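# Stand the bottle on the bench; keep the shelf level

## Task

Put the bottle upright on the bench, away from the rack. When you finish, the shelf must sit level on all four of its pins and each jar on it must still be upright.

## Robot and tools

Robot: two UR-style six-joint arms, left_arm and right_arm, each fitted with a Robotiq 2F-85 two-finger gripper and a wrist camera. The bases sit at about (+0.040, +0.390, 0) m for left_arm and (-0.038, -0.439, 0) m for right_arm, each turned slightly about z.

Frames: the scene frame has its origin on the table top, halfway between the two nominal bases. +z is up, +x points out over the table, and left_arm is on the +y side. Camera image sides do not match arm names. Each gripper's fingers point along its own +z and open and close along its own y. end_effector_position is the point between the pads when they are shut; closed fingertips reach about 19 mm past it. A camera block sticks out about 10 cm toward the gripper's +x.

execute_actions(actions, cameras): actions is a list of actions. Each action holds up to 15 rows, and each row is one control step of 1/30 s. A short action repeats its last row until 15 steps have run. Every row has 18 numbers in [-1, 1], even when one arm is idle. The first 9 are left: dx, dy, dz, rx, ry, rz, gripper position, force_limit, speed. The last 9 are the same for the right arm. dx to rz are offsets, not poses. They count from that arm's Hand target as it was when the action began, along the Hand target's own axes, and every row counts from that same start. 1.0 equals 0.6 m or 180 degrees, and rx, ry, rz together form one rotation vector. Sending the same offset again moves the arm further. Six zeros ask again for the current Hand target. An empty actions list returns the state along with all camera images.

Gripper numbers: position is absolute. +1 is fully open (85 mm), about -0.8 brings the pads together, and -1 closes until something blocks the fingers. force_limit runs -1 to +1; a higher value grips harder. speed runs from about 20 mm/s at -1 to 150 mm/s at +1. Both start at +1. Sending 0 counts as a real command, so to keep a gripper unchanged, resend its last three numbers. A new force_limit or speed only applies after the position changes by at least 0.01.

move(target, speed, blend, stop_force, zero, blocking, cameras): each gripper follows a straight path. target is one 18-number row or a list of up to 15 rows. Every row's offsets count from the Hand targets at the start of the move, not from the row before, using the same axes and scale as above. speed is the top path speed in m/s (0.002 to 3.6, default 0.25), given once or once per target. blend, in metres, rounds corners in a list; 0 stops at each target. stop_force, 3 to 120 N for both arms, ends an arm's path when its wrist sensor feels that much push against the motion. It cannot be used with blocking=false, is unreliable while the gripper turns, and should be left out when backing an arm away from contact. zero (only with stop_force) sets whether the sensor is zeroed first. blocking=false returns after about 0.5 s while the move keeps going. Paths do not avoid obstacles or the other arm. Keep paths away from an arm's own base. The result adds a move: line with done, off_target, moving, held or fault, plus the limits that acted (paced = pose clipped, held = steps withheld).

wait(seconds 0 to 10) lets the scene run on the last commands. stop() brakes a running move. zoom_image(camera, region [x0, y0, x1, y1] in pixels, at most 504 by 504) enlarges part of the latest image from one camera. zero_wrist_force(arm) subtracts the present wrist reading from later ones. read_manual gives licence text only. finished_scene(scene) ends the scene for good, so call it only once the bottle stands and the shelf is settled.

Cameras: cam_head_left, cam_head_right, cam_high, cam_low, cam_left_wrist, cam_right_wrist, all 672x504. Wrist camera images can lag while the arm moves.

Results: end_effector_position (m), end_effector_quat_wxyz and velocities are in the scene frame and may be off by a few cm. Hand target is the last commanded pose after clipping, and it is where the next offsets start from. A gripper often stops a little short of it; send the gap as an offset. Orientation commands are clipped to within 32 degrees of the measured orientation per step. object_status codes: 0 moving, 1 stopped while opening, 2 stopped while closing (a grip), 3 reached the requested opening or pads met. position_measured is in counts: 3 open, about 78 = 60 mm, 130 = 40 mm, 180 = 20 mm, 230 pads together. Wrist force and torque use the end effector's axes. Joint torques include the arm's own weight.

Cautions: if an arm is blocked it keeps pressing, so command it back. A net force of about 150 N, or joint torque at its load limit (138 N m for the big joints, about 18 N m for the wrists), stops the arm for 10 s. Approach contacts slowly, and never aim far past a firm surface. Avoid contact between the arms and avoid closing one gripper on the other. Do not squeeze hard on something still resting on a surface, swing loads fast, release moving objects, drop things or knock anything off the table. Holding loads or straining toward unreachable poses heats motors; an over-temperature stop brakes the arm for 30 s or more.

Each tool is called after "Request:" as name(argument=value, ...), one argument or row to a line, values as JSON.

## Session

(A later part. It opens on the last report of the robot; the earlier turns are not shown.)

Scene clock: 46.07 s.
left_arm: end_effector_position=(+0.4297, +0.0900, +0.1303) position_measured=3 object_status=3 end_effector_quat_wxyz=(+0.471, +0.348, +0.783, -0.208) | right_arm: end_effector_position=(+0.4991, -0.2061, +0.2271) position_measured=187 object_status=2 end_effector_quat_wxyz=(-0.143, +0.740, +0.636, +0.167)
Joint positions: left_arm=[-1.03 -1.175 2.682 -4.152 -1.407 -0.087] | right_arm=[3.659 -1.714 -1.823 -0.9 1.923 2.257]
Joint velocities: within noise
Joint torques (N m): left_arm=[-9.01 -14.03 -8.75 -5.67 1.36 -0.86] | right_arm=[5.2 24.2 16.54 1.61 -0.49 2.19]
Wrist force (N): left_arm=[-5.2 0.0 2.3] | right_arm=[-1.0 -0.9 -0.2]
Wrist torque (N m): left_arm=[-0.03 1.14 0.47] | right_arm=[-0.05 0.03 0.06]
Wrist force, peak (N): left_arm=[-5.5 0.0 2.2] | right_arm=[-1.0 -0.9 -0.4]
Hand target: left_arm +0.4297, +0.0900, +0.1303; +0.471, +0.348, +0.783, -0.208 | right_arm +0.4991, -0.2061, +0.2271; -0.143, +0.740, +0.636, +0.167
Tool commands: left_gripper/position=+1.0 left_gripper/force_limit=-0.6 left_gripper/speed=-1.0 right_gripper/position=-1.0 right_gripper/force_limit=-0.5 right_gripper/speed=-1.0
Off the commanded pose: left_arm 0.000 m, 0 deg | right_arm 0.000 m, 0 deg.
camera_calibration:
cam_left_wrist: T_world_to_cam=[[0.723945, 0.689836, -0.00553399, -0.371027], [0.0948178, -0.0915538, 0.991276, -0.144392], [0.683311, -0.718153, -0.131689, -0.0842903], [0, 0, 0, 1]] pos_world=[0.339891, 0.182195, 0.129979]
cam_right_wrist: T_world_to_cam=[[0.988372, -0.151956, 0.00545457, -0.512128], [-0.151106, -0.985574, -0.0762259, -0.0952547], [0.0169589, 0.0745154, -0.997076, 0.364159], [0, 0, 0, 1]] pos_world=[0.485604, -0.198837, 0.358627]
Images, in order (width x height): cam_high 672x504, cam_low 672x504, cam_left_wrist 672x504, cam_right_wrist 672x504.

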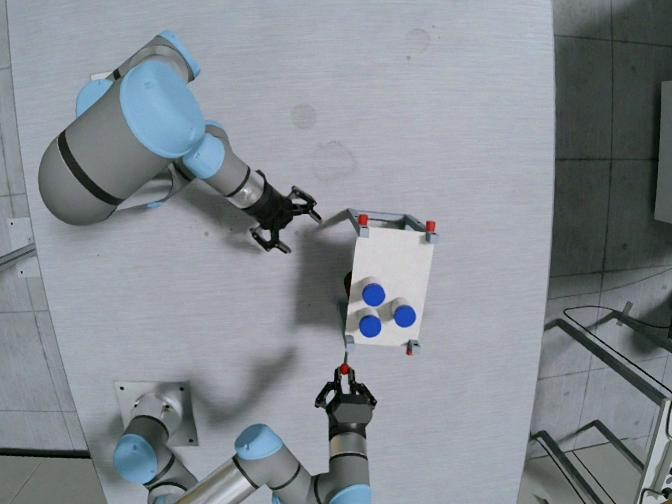

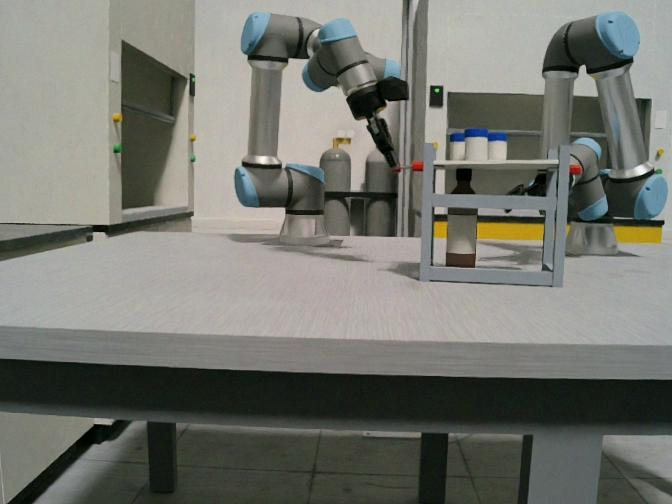

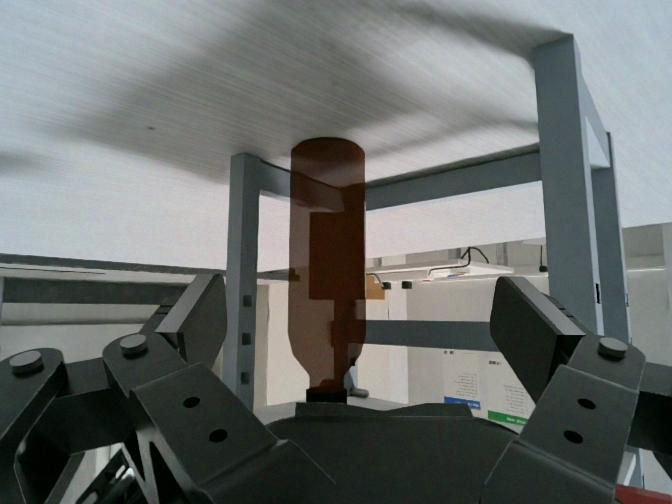

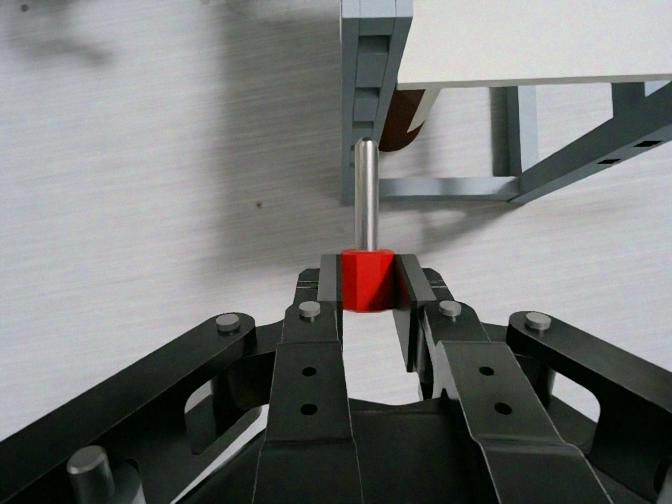

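Request:
move(
  target=[-0.01807, -0.025, 0.14135, 0, 0, 0, 1, -0.6, -1, 0, 0, 0, 0, 0, 0, -1, -0.5, -1],
  speed=0.2,
  cameras=["cam_left_wrist"],
)

Scene clock: 50.23 s.
left_arm: end_effector_position=(+0.4722, +0.0208, +0.1000) position_measured=3 object_status=3 end_effector_quat_wxyz=(+0.471, +0.348, +0.783, -0.208) | right_arm: end_effector_position=(+0.4991, -0.2061, +0.2271) position_measured=187 object_status=2 end_effector_quat_wxyz=(-0.143, +0.740, +0.636, +0.167)
Joint positions: left_arm=[-1.029 -1.011 2.468 -4.102 -1.407 -0.087] | right_arm=[3.659 -1.714 -1.823 -0.9 1.923 2.257]
Joint torques (N m): left_arm=[-1.67 -20.58 -10.64 -4.88 0.09 0.21] | right_arm=[5.79 24.6 15.95 1.48 -0.46 2.28]
Wrist force (N): left_arm=[-5.2 0.1 2.4] | right_arm=[-1.1 -0.7 -0.1]
Wrist torque (N m): left_arm=[-0.01 1.13 0.47] | right_arm=[-0.02 0.06 0.06]
Wrist force, peak (N): left_arm=[-5.7 -0.2 4.8] | right_arm=[-0.8 -1.2 -0.2]
Hand target: left_arm +0.4722, +0.0207, +0.1000; +0.471, +0.348, +0.783, -0.208 | right_arm +0.4991, -0.2061, +0.2271; -0.143, +0.740, +0.636, +0.167
Off the commanded pose: left_arm 0.000 m, 0 deg | right_arm 0.000 m, 0 deg.
move: done
camera_calibration:
cam_left_wrist: T_world_to_cam=[[0.723945, 0.689836, -0.00553519, -0.354156], [0.0947509, -0.0914819, 0.991289, -0.124814], [0.68332, -0.718163, -0.13159, -0.167088], [0, 0, 0, 1]] pos_world=[0.382391, 0.112895, 0.0997793]
Images, in order (width x height): cam_left_wrist 672x504.

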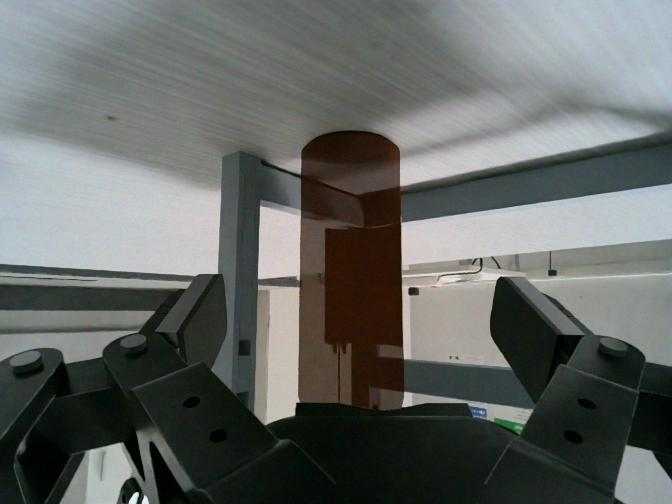

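Request:
zoom_image(
  camera="cam_left_wrist",
  region=[200, 120, 420, 340],
)

Request:
zoom_image(
  camera="cam_left_wrist",
  region=[150, 240, 600, 420],
)

Scaled by 2.291 from the camera's 672x504 image, which has a finer 960x720 frame.

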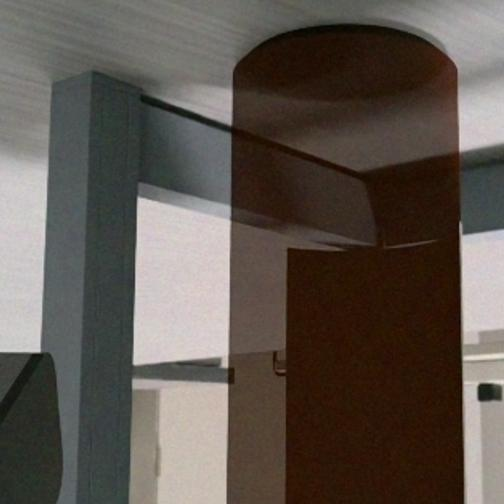

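Scaled by 1.120 from the camera's 672x504 image, which has a finer 960x720 frame.

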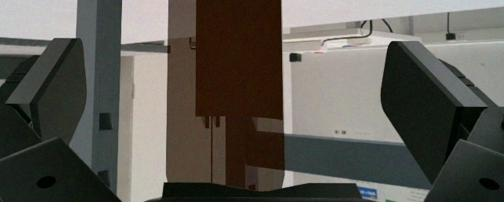

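Request:
move(
  target=[-0.04695, 0.004833, 0.08829, 0, 0, 0, 0.72, -0.6, -1, 0, 0, 0, 0, 0, 0, -1, -0.5, -1],
  speed=0.15,
  cameras=["cam_left_wrist"],
)

Scene clock: 54.57 s.
left_arm: end_effector_position=(+0.5146, -0.0218, +0.1000) position_measured=39 object_status=0 end_effector_quat_wxyz=(+0.471, +0.348, +0.783, -0.208) | right_arm: end_effector_position=(+0.4991, -0.2061, +0.2271) position_measured=187 object_status=2 end_effector_quat_wxyz=(-0.143, +0.740, +0.636, +0.167)
Joint positions: left_arm=[-0.993 -0.972 2.299 -3.975 -1.439 -0.069] | right_arm=[3.659 -1.714 -1.823 -0.9 1.923 2.257]
Joint torques (N m): left_arm=[-7.96 -38.31 -13.38 -2.21 1.39 -1.13] | right_arm=[5.76 23.38 16.67 1.88 -0.6 2.31]
Wrist force (N): left_arm=[-5.2 0.0 2.3] | right_arm=[-0.3 -0.8 -0.4]
Wrist torque (N m): left_arm=[-0.03 1.13 0.30] | right_arm=[-0.04 -0.07 0.06]
Wrist force, peak (N): left_arm=[-6.4 0.2 3.8] | right_arm=[-1.1 -1.1 -0.4]
Hand target: left_arm +0.5146, -0.0218, +0.1000; +0.471, +0.348, +0.783, -0.208 | right_arm +0.4991, -0.2061, +0.2271; -0.143, +0.740, +0.636, +0.167
Off the commanded pose: left_arm 0.000 m, 0 deg | right_arm 0.000 m, 0 deg.
move: done
camera_calibration:
cam_left_wrist: T_world_to_cam=[[0.723902, 0.689881, -0.00545299, -0.355528], [0.0946907, -0.0915249, 0.99129, -0.132592], [0.683374, -0.718114, -0.13158, -0.226623], [0, 0, 0, 1]] pos_world=[0.424791, 0.0703954, 0.0996797]
Images, in order (width x height): cam_left_wrist 672x504.

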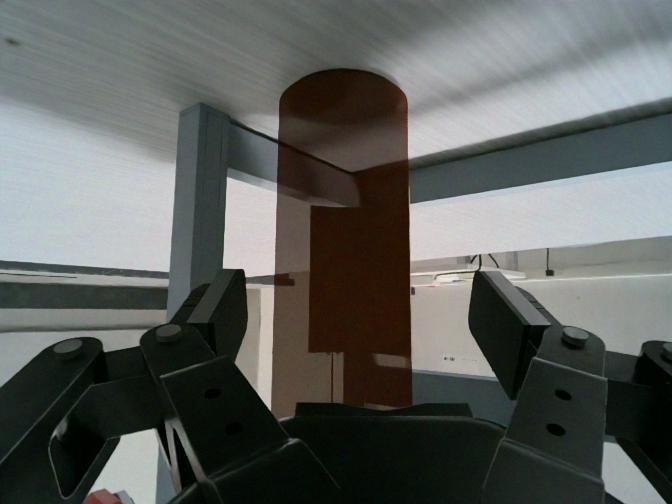

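Request:
zoom_image(
  camera="cam_left_wrist",
  region=[160, 90, 420, 330],
)

Scaled by 1.938 from the camera's 672x504 image, which has a finer 960x720 frame.

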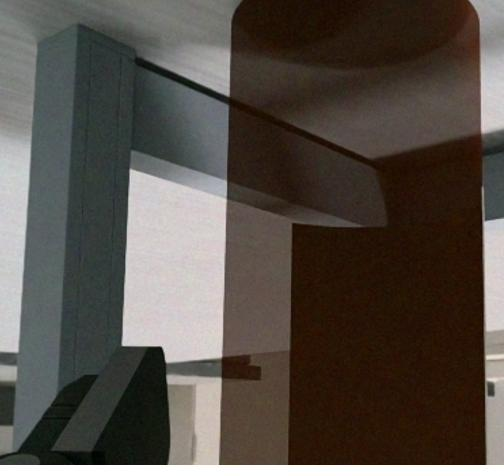

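Request:
execute_actions(
  actions=[],
  cameras=["cam_high", "cam_left_wrist", "cam_low"],
)

Scene clock: 56.60 s.
left_arm: end_effector_position=(+0.5146, -0.0218, +0.1000) position_measured=39 object_status=3 end_effector_quat_wxyz=(+0.471, +0.348, +0.783, -0.208) | right_arm: end_effector_position=(+0.4991, -0.2061, +0.2271) position_measured=187 object_status=2 end_effector_quat_wxyz=(-0.143, +0.740, +0.636, +0.167)
Joint positions: left_arm=[-0.993 -0.972 2.299 -3.975 -1.439 -0.069] | right_arm=[3.659 -1.714 -1.823 -0.9 1.923 2.257]
Joint velocities: within noise
Joint torques (N m): left_arm=[-8.51 -41.32 -13.33 -0.82 1.29 -0.92] | right_arm=[5.54 23.95 17.3 1.94 -0.57 2.27]
Wrist force (N): left_arm=[-5.1 0.2 2.4] | right_arm=[-0.7 -0.8 -0.1]
Wrist torque (N m): left_arm=[0.00 1.13 0.31] | right_arm=[-0.04 -0.01 0.06]
Wrist force, peak (N): left_arm=[-5.3 0.3 2.5] | right_arm=[-0.8 -1.1 -0.4]
Hand target: left_arm +0.5146, -0.0218, +0.1000; +0.471, +0.348, +0.783, -0.208 | right_arm +0.4991, -0.2061, +0.2271; -0.143, +0.740, +0.636, +0.167
Tool commands: left_gripper/position=+0.72 left_gripper/force_limit=-0.6 left_gripper/speed=-1.0 right_gripper/position=-1.0 right_gripper/force_limit=-0.5 right_gripper/speed=-1.0
Off the commanded pose: left_arm 0.000 m, 0 deg | right_arm 0.000 m, 0 deg.
camera_calibration:
cam_left_wrist: T_world_to_cam=[[0.723895, 0.689888, -0.00552429, -0.355449], [0.0948112, -0.091547, 0.991277, -0.132649], [0.683365, -0.718104, -0.131679, -0.226682], [0, 0, 0, 1]] pos_world=[0.424791, 0.0702954, 0.0996791]
Images, in order (width x height): cam_high 672x504, cam_low 672x504, cam_left_wrist 672x504.

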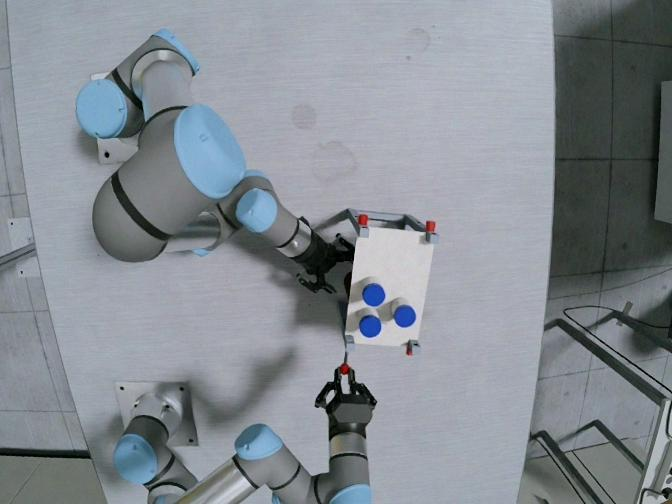

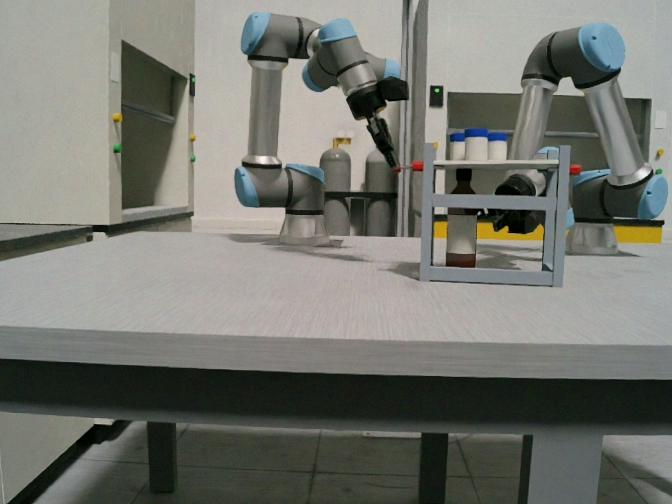

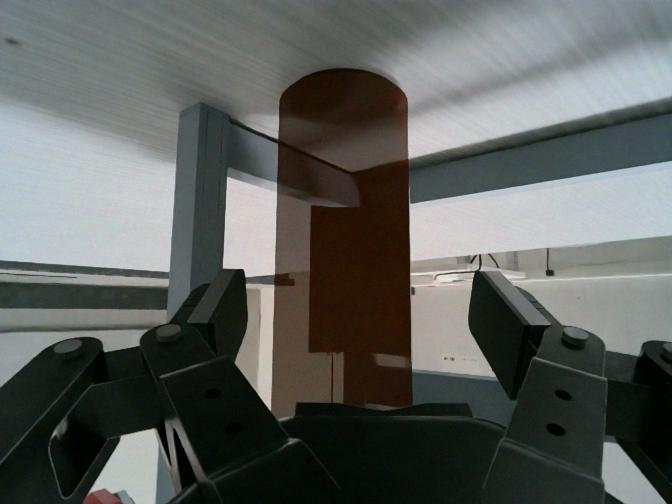

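Request:
move(
  target=[-0.023475, -0.0075, 0.044145, 0, 0, 0, 0.72, -0.6, -1, 0, 0, 0, 0, 0, 0, -1, -0.5, -1],
  speed=0.1,
  cameras=["cam_left_wrist"],
)

Request:
zoom_image(
  camera="cam_left_wrist",
  region=[120, 60, 520, 340],
)

Scene clock: 59.07 s.
left_arm: end_effector_position=(+0.5314, -0.0471, +0.0999) position_measured=39 object_status=3 end_effector_quat_wxyz=(+0.471, +0.348, +0.783, -0.208) | right_arm: end_effector_position=(+0.4991, -0.2061, +0.2271) position_measured=187 object_status=2 end_effector_quat_wxyz=(-0.143, +0.740, +0.636, +0.167)
Joint positions: left_arm=[-0.993 -0.947 2.217 -3.918 -1.439 -0.069] | right_arm=[3.659 -1.714 -1.823 -0.9 1.923 2.257]
Joint torques (N m): left_arm=[3.64 -42.69 -9.1 -5.39 -1.33 0.18] | right_arm=[6.34 24.27 16.26 2.1 -0.53 2.44]
Wrist force (N): left_arm=[-4.9 -0.2 2.2] | right_arm=[-0.8 -0.4 -0.4]
Wrist torque (N m): left_arm=[-0.06 1.09 0.30] | right_arm=[0.02 0.01 0.06]
Wrist force, peak (N): left_arm=[-5.6 0.1 3.1] | right_arm=[-1.1 -0.7 -0.7]
Hand target: left_arm +0.5314, -0.0471, +0.1000; +0.471, +0.348, +0.783, -0.208 | right_arm +0.4991, -0.2061, +0.2271; -0.143, +0.740, +0.636, +0.167
Off the commanded pose: left_arm 0.000 m, 0 deg | right_arm 0.000 m, 0 deg.
move: done
camera_calibration:
cam_left_wrist: T_world_to_cam=[[0.72395, 0.689831, -0.00547083, -0.350252], [0.094839, -0.0916684, 0.991263, -0.136554], [0.683302, -0.718144, -0.131786, -0.256219], [0, 0, 0, 1]] pos_world=[0.441591, 0.045095, 0.099679]
Images, in order (width x height): cam_left_wrist 672x504.

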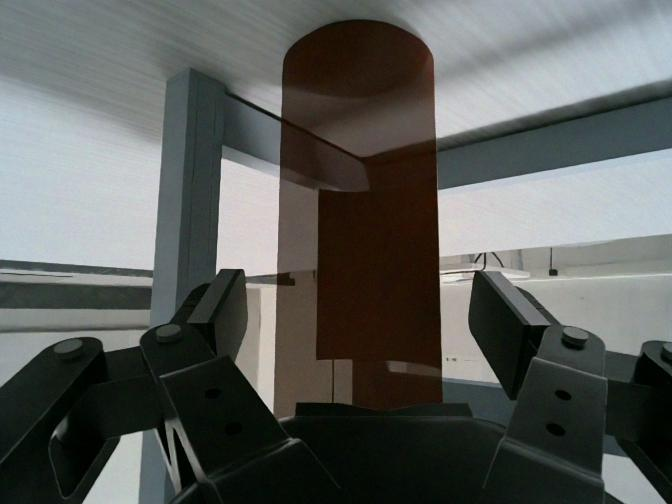

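Scaled by 1.260 from the camera's 672x504 image, which has a finer 960x720 frame.

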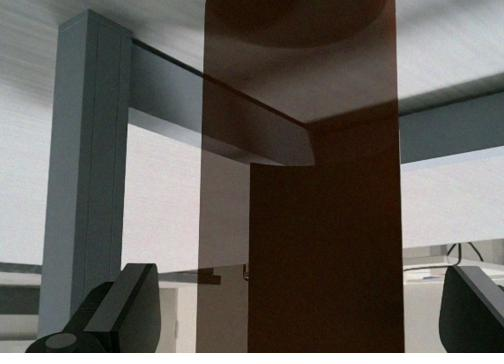

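Request:
move(
  target=[-0.019563, 0.003667, 0.036788, 0, 0, 0, 0.72, -0.6, -1, 0, 0, 0, 0, 0, 0, -1, -0.5, -1],
  speed=0.06,
  stop_force=6,
  cameras=["cam_left_wrist"],
)

Request:
zoom_image(
  camera="cam_left_wrist",
  region=[120, 60, 520, 340],
)

Scene clock: 61.93 s.
left_arm: end_effector_position=(+0.5498, -0.0642, +0.1000) position_measured=39 object_status=3 end_effector_quat_wxyz=(+0.471, +0.348, +0.783, -0.208) | right_arm: end_effector_position=(+0.4991, -0.2061, +0.2271) position_measured=187 object_status=2 end_effector_quat_wxyz=(-0.143, +0.740, +0.636, +0.167)
Joint positions: left_arm=[-0.979 -0.923 2.144 -3.87 -1.451 -0.063] | right_arm=[3.659 -1.714 -1.823 -0.9 1.923 2.257]
Joint torques (N m): left_arm=[-8.66 -45.15 -14.75 -5.7 1.25 -0.91] | right_arm=[5.93 24.54 16.06 2.1 -0.44 2.31]
Wrist force (N): left_arm=[-5.0 0.2 2.4] | right_arm=[-0.6 -0.8 -0.7]
Wrist torque (N m): left_arm=[0.01 1.12 0.31] | right_arm=[-0.04 -0.03 0.06]
Wrist force, peak (N): left_arm=[-5.4 0.5 3.1] | right_arm=[-1.1 -0.8 -0.5]
Hand target: left_arm +0.5498, -0.0642, +0.1000; +0.471, +0.348, +0.783, -0.208 | right_arm +0.4991, -0.2061, +0.2271; -0.143, +0.740, +0.636, +0.167
Off the commanded pose: left_arm 0.000 m, 0 deg | right_arm 0.000 m, 0 deg.
move: done
camera_calibration:
cam_left_wrist: T_world_to_cam=[[0.723945, 0.689836, -0.00553399, -0.351768], [0.0948178, -0.0915538, 0.991276, -0.139862], [0.683311, -0.718153, -0.131689, -0.281085], [0, 0, 0, 1]] pos_world=[0.459991, 0.027995, 0.099679]
Images, in order (width x height): cam_left_wrist 672x504.

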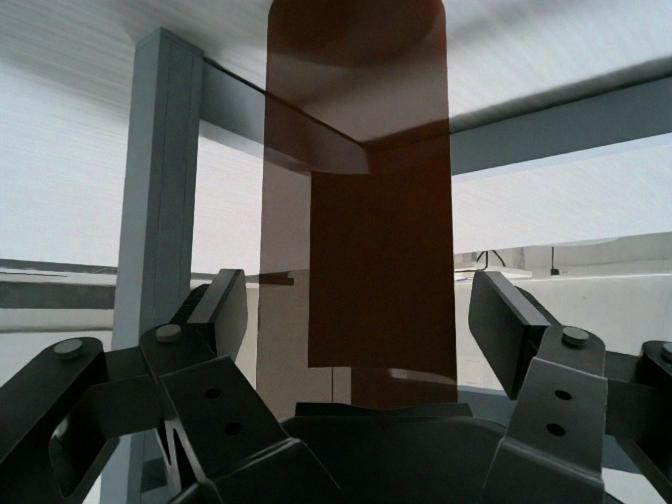

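Scaled by 1.260 from the camera's 672x504 image, which has a finer 960x720 frame.

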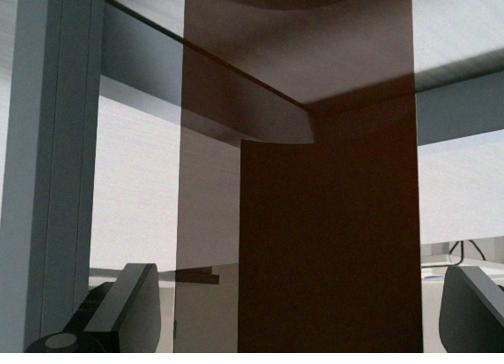

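Request:
move(
  target=[-0.00235, -0.00133, 0.00442, 0, 0, 0, 0.72, -0.6, -1, 0, 0, 0, 0, 0, 0, -1, -0.5, -1],
  speed=0.04,
  stop_force=6,
)

Request:
move(
  target=[0, 0, 0, 0, 0, 0, -1, -0.6, -1, 0, 0, 0, 0, 0, 0, -1, -0.5, -1],
  speed=0.05,
  cameras=["cam_left_wrist", "cam_low"],
)

Scene clock: 63.97 s.
left_arm: end_effector_position=(+0.5512, -0.0669, +0.0999) position_measured=39 object_status=3 end_effector_quat_wxyz=(+0.471, +0.348, +0.783, -0.208) | right_arm: end_effector_position=(+0.4991, -0.2061, +0.2271) position_measured=187 object_status=2 end_effector_quat_wxyz=(-0.143, +0.740, +0.636, +0.167)
Joint positions: left_arm=[-0.98 -0.92 2.136 -3.865 -1.45 -0.063] | right_arm=[3.659 -1.714 -1.823 -0.9 1.923 2.257]
Joint torques (N m): left_arm=[-4.13 -42.42 -3.63 -5.63 0.21 -0.35] | right_arm=[5.88 24.63 16.82 2.18 -0.39 2.23]
Wrist force (N): left_arm=[-5.3 0.2 2.5] | right_arm=[-0.6 -0.6 -0.2]
Wrist torque (N m): left_arm=[0.00 1.16 0.30] | right_arm=[0.00 -0.03 0.06]
Wrist force, peak (N): left_arm=[-5.3 0.2 2.5] | right_arm=[-1.2 -0.8 0.0]
Hand target: left_arm +0.5512, -0.0669, +0.1000; +0.471, +0.348, +0.783, -0.208 | right_arm +0.4991, -0.2061, +0.2271; -0.143, +0.740, +0.636, +0.167
Off the commanded pose: left_arm 0.000 m, 0 deg | right_arm 0.000 m, 0 deg.
move: done

Scene clock: 64.97 s.
left_arm: end_effector_position=(+0.5512, -0.0669, +0.1000) position_measured=77 object_status=0 end_effector_quat_wxyz=(+0.471, +0.348, +0.783, -0.208) | right_arm: end_effector_position=(+0.4991, -0.2061, +0.2271) position_measured=187 object_status=2 end_effector_quat_wxyz=(-0.143, +0.740, +0.636, +0.167)
Joint positions: left_arm=[-0.98 -0.92 2.136 -3.865 -1.45 -0.063] | right_arm=[3.659 -1.714 -1.823 -0.9 1.923 2.257]
Joint torques (N m): left_arm=[2.13 -42.51 -3.35 -3.52 -1.07 0.23] | right_arm=[6.09 24.68 16.59 2.19 -0.52 2.29]
Wrist force (N): left_arm=[-7.2 0.5 -1.4] | right_arm=[-0.6 -0.6 -0.3]
Wrist torque (N m): left_arm=[0.04 1.21 0.34] | right_arm=[-0.01 -0.02 0.06]
Wrist force, peak (N): left_arm=[-7.4 0.5 -1.7] | right_arm=[-1.0 -0.9 -0.1]
Hand target: left_arm +0.5512, -0.0669, +0.1000; +0.471, +0.348, +0.783, -0.208 | right_arm +0.4991, -0.2061, +0.2271; -0.143, +0.740, +0.636, +0.167
Off the commanded pose: left_arm 0.000 m, 0 deg | right_arm 0.000 m, 0 deg.
move: done
camera_calibration:
cam_left_wrist: T_world_to_cam=[[0.723895, 0.689888, -0.00552054, -0.350972], [0.0947406, -0.0914784, 0.99129, -0.140219], [0.683374, -0.718113, -0.131581, -0.28409], [0, 0, 0, 1]] pos_world=[0.461491, 0.0252954, 0.0996794]
Images, in order (width x height): cam_low 672x504, cam_left_wrist 672x504.

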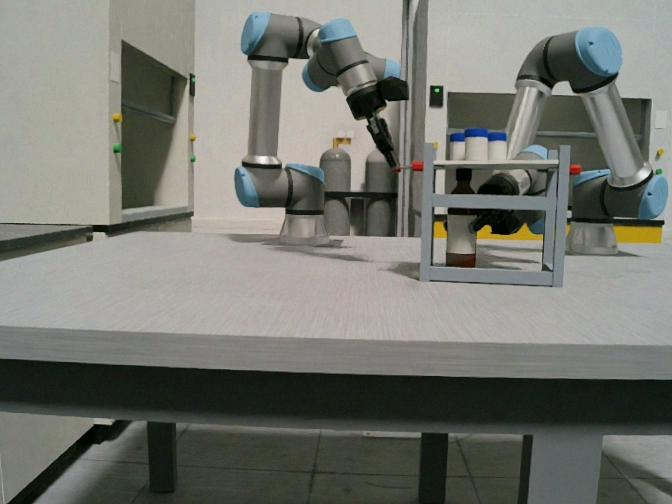

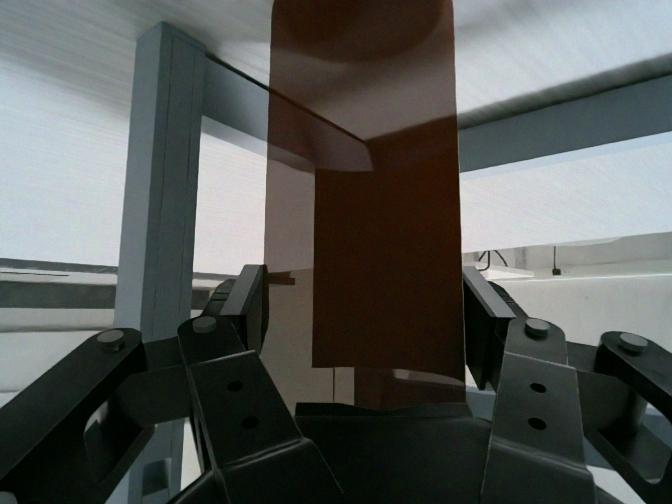

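Request:
move(
  target=[-0.008085, 0, -0.00429, 0, 0, 0, -1, -0.6, -1, 0, 0, 0, 0, 0, 0, -1, -0.5, -1],
  speed=0.015,
  cameras=["cam_low", "cam_right_wrist", "cam_high"],
)

Request:
zoom_image(
  camera="cam_low",
  region=[380, 110, 620, 290],
)

Request:
zoom_image(
  camera="cam_right_wrist",
  region=[325, 70, 405, 150],
)

Scene clock: 66.20 s.
left_arm: end_effector_position=(+0.5512, -0.0669, +0.1056) position_measured=77 object_status=2 end_effector_quat_wxyz=(+0.471, +0.348, +0.783, -0.208) | right_arm: end_effector_position=(+0.4991, -0.2061, +0.2271) position_measured=187 object_status=2 end_effector_quat_wxyz=(-0.143, +0.740, +0.636, +0.167)
Joint positions: left_arm=[-0.98 -0.934 2.137 -3.851 -1.45 -0.063] | right_arm=[3.659 -1.714 -1.823 -0.9 1.923 2.257]
Joint torques (N m): left_arm=[3.06 -35.69 -7.94 -5.17 -0.99 0.98] | right_arm=[5.33 25.11 16.79 2.29 -0.39 2.22]
Wrist force (N): left_arm=[3.3 0.3 6.2] | right_arm=[-1.0 -0.8 -0.5]
Wrist torque (N m): left_arm=[0.04 0.96 0.26] | right_arm=[-0.04 0.03 0.06]
Wrist force, peak (N): left_arm=[-7.7 0.6 -1.8] | right_arm=[-1.2 -0.8 -0.1]
Hand target: left_arm +0.5512, -0.0669, +0.1055; +0.471, +0.348, +0.783, -0.208 | right_arm +0.4991, -0.2061, +0.2271; -0.143, +0.740, +0.636, +0.167
Off the commanded pose: left_arm 0.000 m, 0 deg | right_arm 0.000 m, 0 deg.
move: done
camera_calibration:
cam_right_wrist: T_world_to_cam=[[0.988372, -0.151956, 0.00545457, -0.512128], [-0.151106, -0.985574, -0.0762259, -0.0952547], [0.0169589, 0.0745154, -0.997076, 0.364159], [0, 0, 0, 1]] pos_world=[0.485604, -0.198837, 0.358627]
Images, in order (width x height): cam_high 672x504, cam_low 672x504, cam_right_wrist 672x504.

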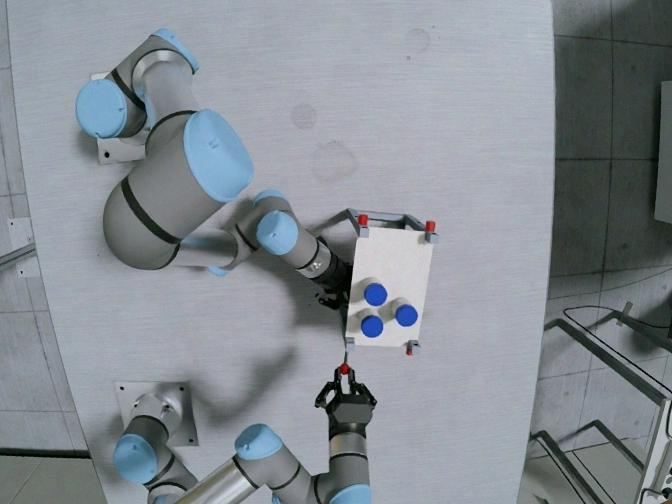

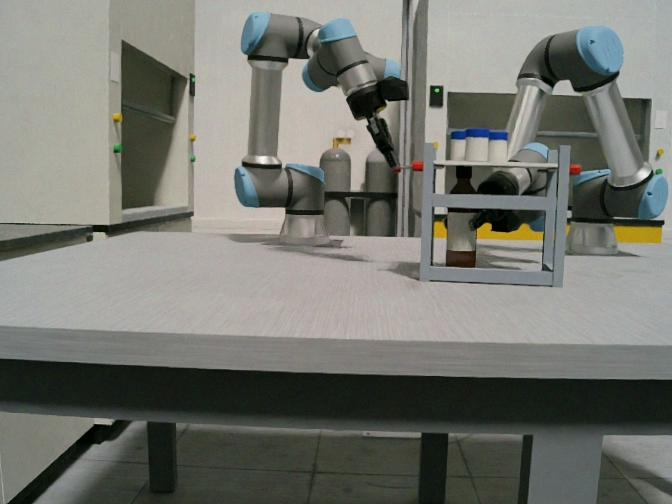

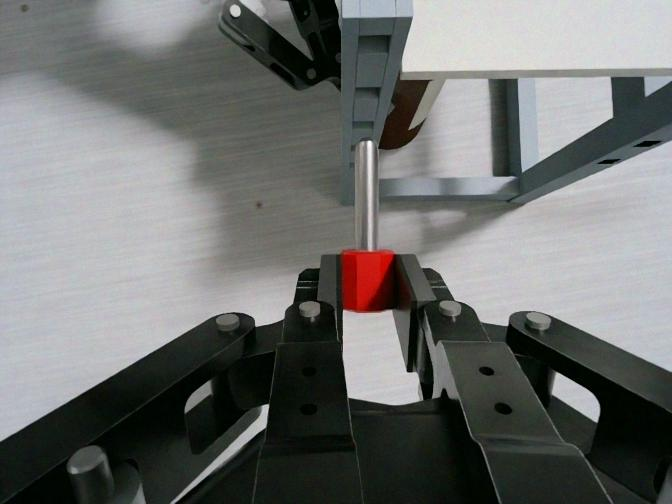

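Scaled by 2.100 from the camera's 672x504 image, which has a finer 960x720 frame.

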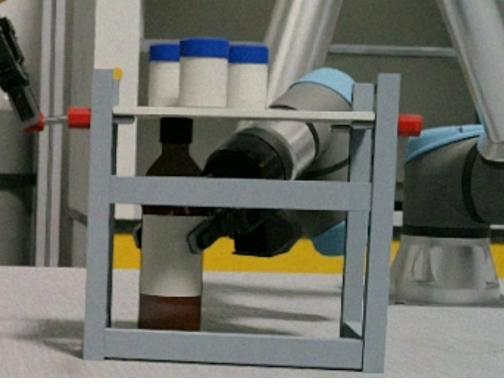

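Scaled by 6.300 from the camera's 672x504 image, which has a finer 960x720 frame.

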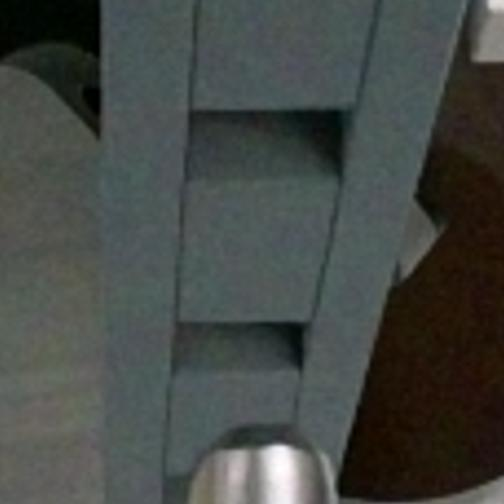

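Request:
zoom_image(
  camera="cam_low",
  region=[410, 140, 500, 200],
)

Request:
zoom_image(
  camera="cam_low",
  region=[500, 140, 590, 200],
)

Request:
zoom_image(
  camera="cam_right_wrist",
  region=[380, 60, 672, 220],
)

Scaled by 5.600 from the camera's 672x504 image, which has a finer 960x720 frame.

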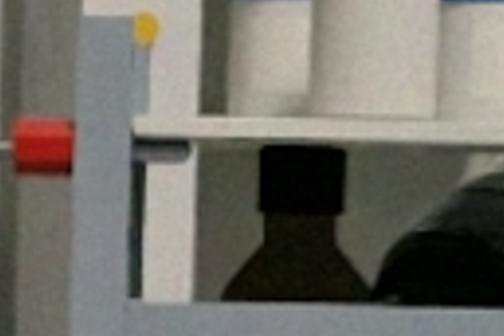

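Scaled by 5.600 from the camera's 672x504 image, which has a finer 960x720 frame.

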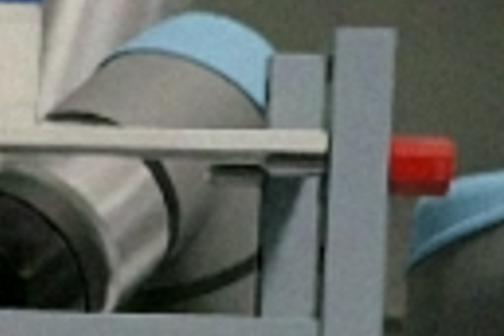

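Scaled by 1.726 from the camera's 672x504 image, which has a finer 960x720 frame.

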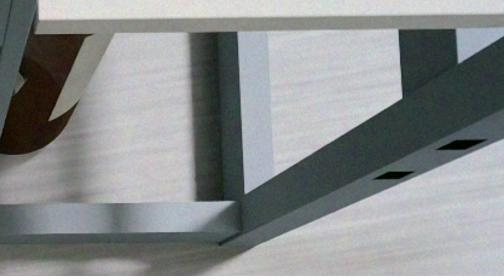

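Request:
execute_actions(
  actions=[],
  cameras=["cam_head_left", "cam_head_right", "cam_right_wrist"],
)

Request:
zoom_image(
  camera="cam_head_right",
  region=[240, 150, 480, 290],
)

Request:
zoom_image(
  camera="cam_head_left",
  region=[330, 150, 570, 290],
)

Scene clock: 68.17 s.
left_arm: end_effector_position=(+0.5512, -0.0669, +0.1055) position_measured=77 object_status=2 end_effector_quat_wxyz=(+0.471, +0.348, +0.783, -0.208) | right_arm: end_effector_position=(+0.4991, -0.2061, +0.2271) position_measured=187 object_status=2 end_effector_quat_wxyz=(-0.143, +0.740, +0.636, +0.167)
Joint positions: left_arm=[-0.98 -0.934 2.137 -3.851 -1.45 -0.063] | right_arm=[3.659 -1.714 -1.823 -0.9 1.923 2.257]
Joint velocities: within noise
Joint torques (N m): left_arm=[-1.34 -35.06 -17.32 -8.45 0.64 0.7] | right_arm=[5.81 24.46 16.14 2.43 -0.47 2.33]
Wrist force (N): left_arm=[3.2 0.2 6.4] | right_arm=[-0.8 -0.9 -0.4]
Wrist torque (N m): left_arm=[0.03 0.99 0.26] | right_arm=[-0.06 0.00 0.05]
Wrist force, peak (N): left_arm=[3.4 0.0 6.4] | right_arm=[-0.9 -1.0 -0.2]
Hand target: left_arm +0.5512, -0.0669, +0.1055; +0.471, +0.348, +0.783, -0.208 | right_arm +0.4991, -0.2061, +0.2271; -0.143, +0.740, +0.636, +0.167
Tool commands: left_gripper/position=-1.0 left_gripper/force_limit=-0.6 left_gripper/speed=-1.0 right_gripper/position=-1.0 right_gripper/force_limit=-0.5 right_gripper/speed=-1.0
Off the commanded pose: left_arm 0.000 m, 0 deg | right_arm 0.000 m, 0 deg.
camera_calibration:
cam_right_wrist: T_world_to_cam=[[0.988372, -0.151956, 0.00545457, -0.512128], [-0.151106, -0.985574, -0.0762259, -0.0952547], [0.0169589, 0.0745154, -0.997076, 0.364159], [0, 0, 0, 1]] pos_world=[0.485604, -0.198837, 0.358627]
Images, in order (width x height): cam_head_left 672x504, cam_head_right 672x504, cam_right_wrist 672x504.

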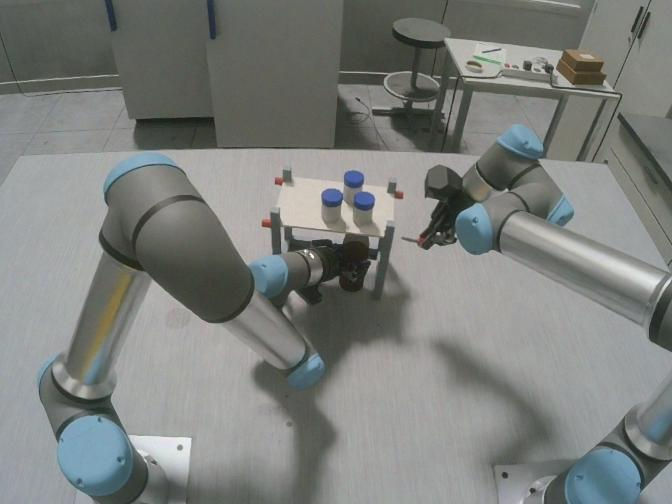

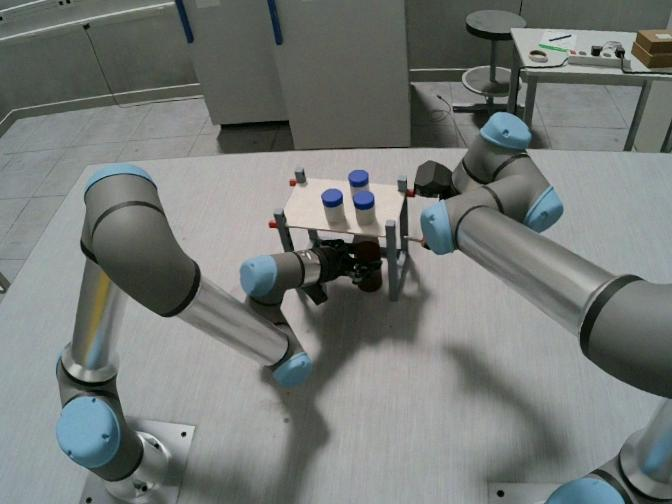

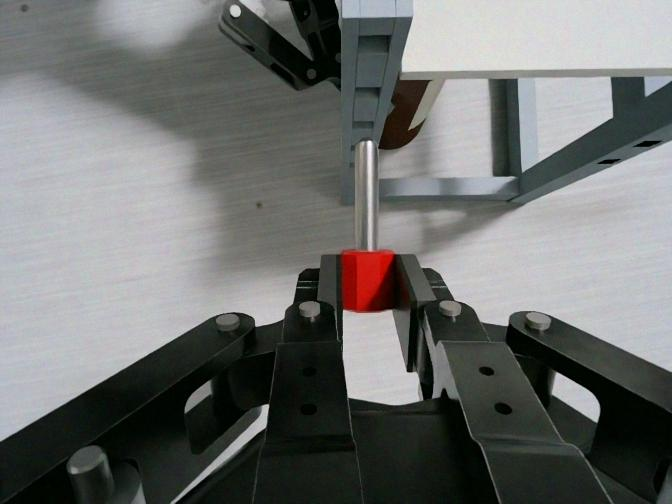

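Scaled by 2.100 from the camera's 672x504 image, which has a finer 960x720 frame.

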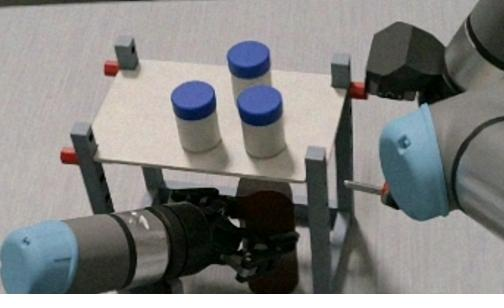

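Scaled by 2.100 from the camera's 672x504 image, which has a finer 960x720 frame.

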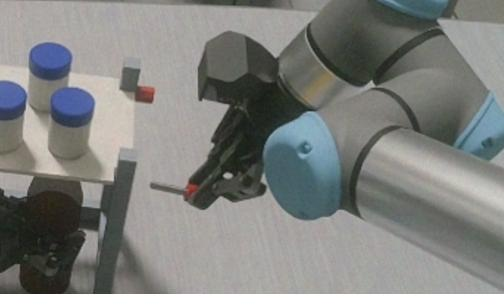

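Request:
zoom_image(
  camera="cam_head_right",
  region=[360, 205, 430, 265],
)

Request:
zoom_image(
  camera="cam_head_right",
  region=[260, 190, 330, 250],
)

Scaled by 7.200 from the camera's 672x504 image, which has a finer 960x720 frame.

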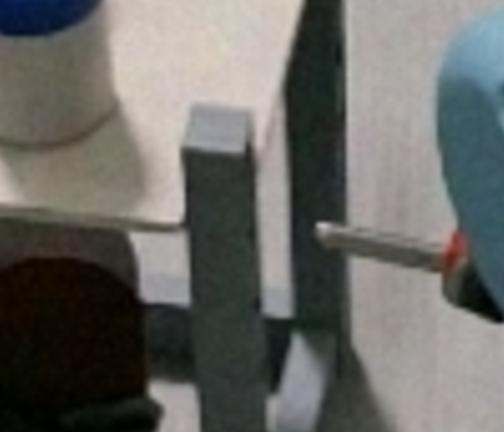

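Scaled by 7.200 from the camera's 672x504 image, which has a finer 960x720 frame.

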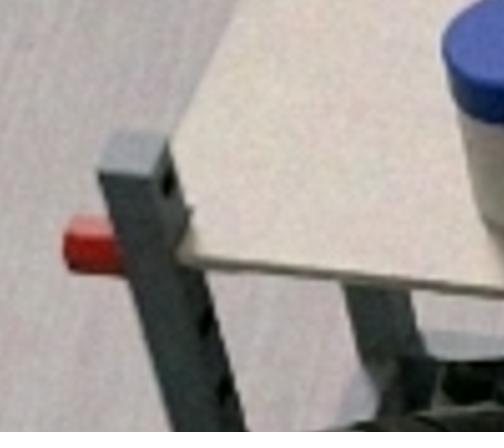

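Request:
zoom_image(
  camera="cam_right_wrist",
  region=[390, 50, 470, 110],
)

Request:
zoom_image(
  camera="cam_right_wrist",
  region=[590, 50, 670, 110],
)

Request:
zoom_image(
  camera="cam_right_wrist",
  region=[380, 160, 540, 220],
)

Scaled by 6.300 from the camera's 672x504 image, which has a finer 960x720 frame.

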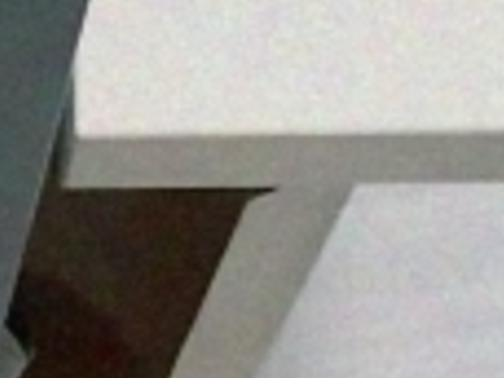

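Scaled by 6.300 from the camera's 672x504 image, which has a finer 960x720 frame.

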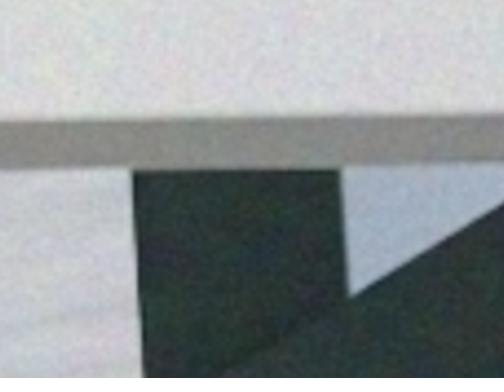

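Scaled by 3.150 from the camera's 672x504 image, which has a finer 960x720 frame.

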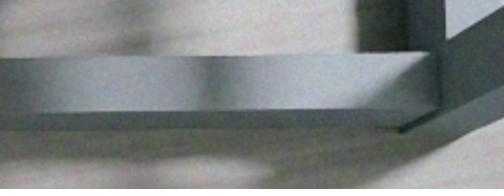

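Request:
execute_actions(
  actions=[],
  cameras=["cam_low"],
)

Request:
zoom_image(
  camera="cam_low",
  region=[425, 150, 465, 180],
)

Request:
zoom_image(
  camera="cam_low",
  region=[535, 155, 575, 185],
)

Scene clock: 71.37 s.
left_arm: end_effector_position=(+0.5512, -0.0669, +0.1055) position_measured=77 object_status=2 end_effector_quat_wxyz=(+0.471, +0.348, +0.783, -0.208) | right_arm: end_effector_position=(+0.4991, -0.2061, +0.2271) position_measured=187 object_status=2 end_effector_quat_wxyz=(-0.143, +0.740, +0.636, +0.167)
Joint positions: left_arm=[-0.98 -0.934 2.137 -3.851 -1.45 -0.063] | right_arm=[3.659 -1.714 -1.823 -0.9 1.923 2.257]
Joint velocities: within noise
Joint torques (N m): left_arm=[-7.08 -35.25 -17.54 -8.43 1.21 -0.1] | right_arm=[5.54 24.3 17.03 2.53 -0.43 2.28]
Wrist force (N): left_arm=[3.4 0.2 6.3] | right_arm=[-0.7 -1.0 -0.2]
Wrist torque (N m): left_arm=[0.03 0.97 0.26] | right_arm=[-0.07 -0.01 0.05]
Wrist force, peak (N): left_arm=[3.4 0.3 6.4] | right_arm=[-1.0 -1.0 -0.3]
Hand target: left_arm +0.5512, -0.0669, +0.1055; +0.471, +0.348, +0.783, -0.208 | right_arm +0.4991, -0.2061, +0.2271; -0.143, +0.740, +0.636, +0.167
Tool commands: left_gripper/position=-1.0 left_gripper/force_limit=-0.6 left_gripper/speed=-1.0 right_gripper/position=-1.0 right_gripper/force_limit=-0.5 right_gripper/speed=-1.0
Off the commanded pose: left_arm 0.000 m, 0 deg | right_arm 0.000 m, 0 deg.
Images, in order (width x height): cam_low 672x504.

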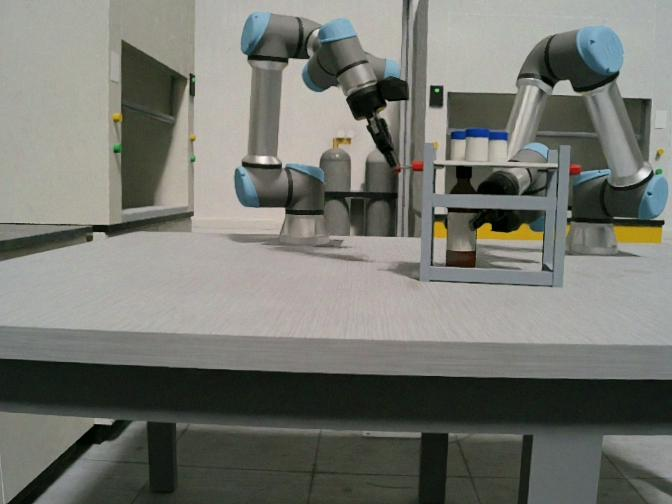

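Scaled by 12.600 from the camera's 672x504 image, which has a finer 960x720 frame.

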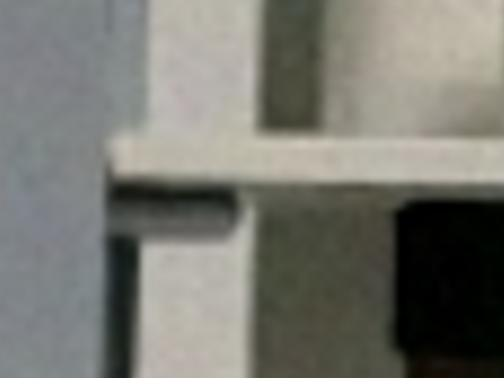

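Scaled by 12.600 from the camera's 672x504 image, which has a finer 960x720 frame.

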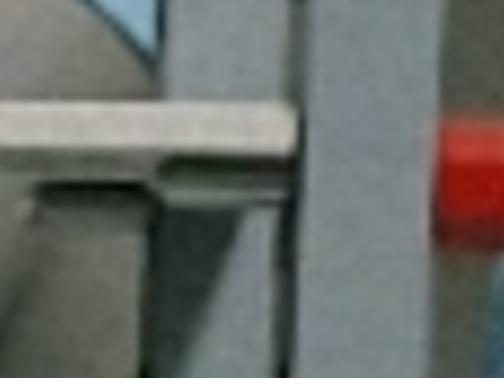

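Request:
move(
  target=[-0.001764, 0, -0.000936, 0, 0, 0, -1, -0.6, -1, 0.018066, 0, 0.008578, 0, 0, 0, -1, -0.5, -1],
  speed=0.02,
  cameras=["cam_right_wrist"],
)

Request:
zoom_image(
  camera="cam_right_wrist",
  region=[325, 90, 405, 170],
)

Scene clock: 73.77 s.
left_arm: end_effector_position=(+0.5512, -0.0669, +0.1067) position_measured=77 object_status=2 end_effector_quat_wxyz=(+0.471, +0.348, +0.783, -0.208) | right_arm: end_effector_position=(+0.5010, -0.1941, +0.2271) position_measured=187 object_status=2 end_effector_quat_wxyz=(-0.143, +0.740, +0.636, +0.167)
Joint positions: left_arm=[-0.98 -0.937 2.137 -3.848 -1.45 -0.063] | right_arm=[3.677 -1.726 -1.811 -0.894 1.918 2.276]
Joint torques (N m): left_arm=[-7.28 -45.86 -7.01 -3.19 1.32 -0.55] | right_arm=[-5.55 37.53 18.88 4.96 -0.05 -1.63]
Wrist force (N): left_arm=[3.3 0.4 6.2] | right_arm=[-0.7 -0.7 -0.5]
Wrist torque (N m): left_arm=[0.05 0.97 0.25] | right_arm=[-0.02 -0.01 -0.06]
Wrist force, peak (N): left_arm=[3.6 0.1 6.4] | right_arm=[-1.5 -0.6 -0.3]
Hand target: left_arm +0.5512, -0.0669, +0.1067; +0.471, +0.348, +0.783, -0.208 | right_arm +0.5009, -0.1942, +0.2271; -0.143, +0.740, +0.636, +0.167
Off the commanded pose: left_arm 0.000 m, 0 deg | right_arm 0.000 m, 0 deg.
move: done
camera_calibration:
cam_right_wrist: T_world_to_cam=[[0.98834, -0.152166, 0.00543673, -0.512116], [-0.151316, -0.985542, -0.0762249, -0.0831451], [0.016957, 0.0745134, -0.997076, 0.363243], [0, 0, 0, 1]] pos_world=[0.487404, -0.186936, 0.358627]
Images, in order (width x height): cam_right_wrist 672x504.

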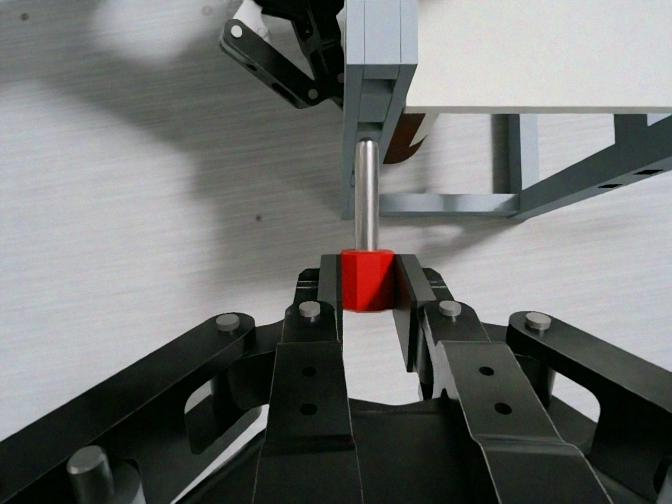

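Scaled by 6.300 from the camera's 672x504 image, which has a finer 960x720 frame.

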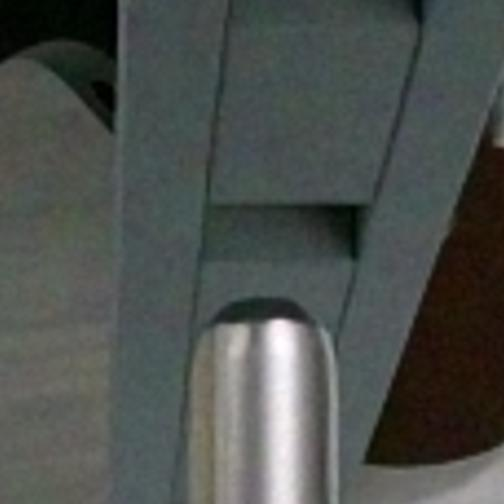

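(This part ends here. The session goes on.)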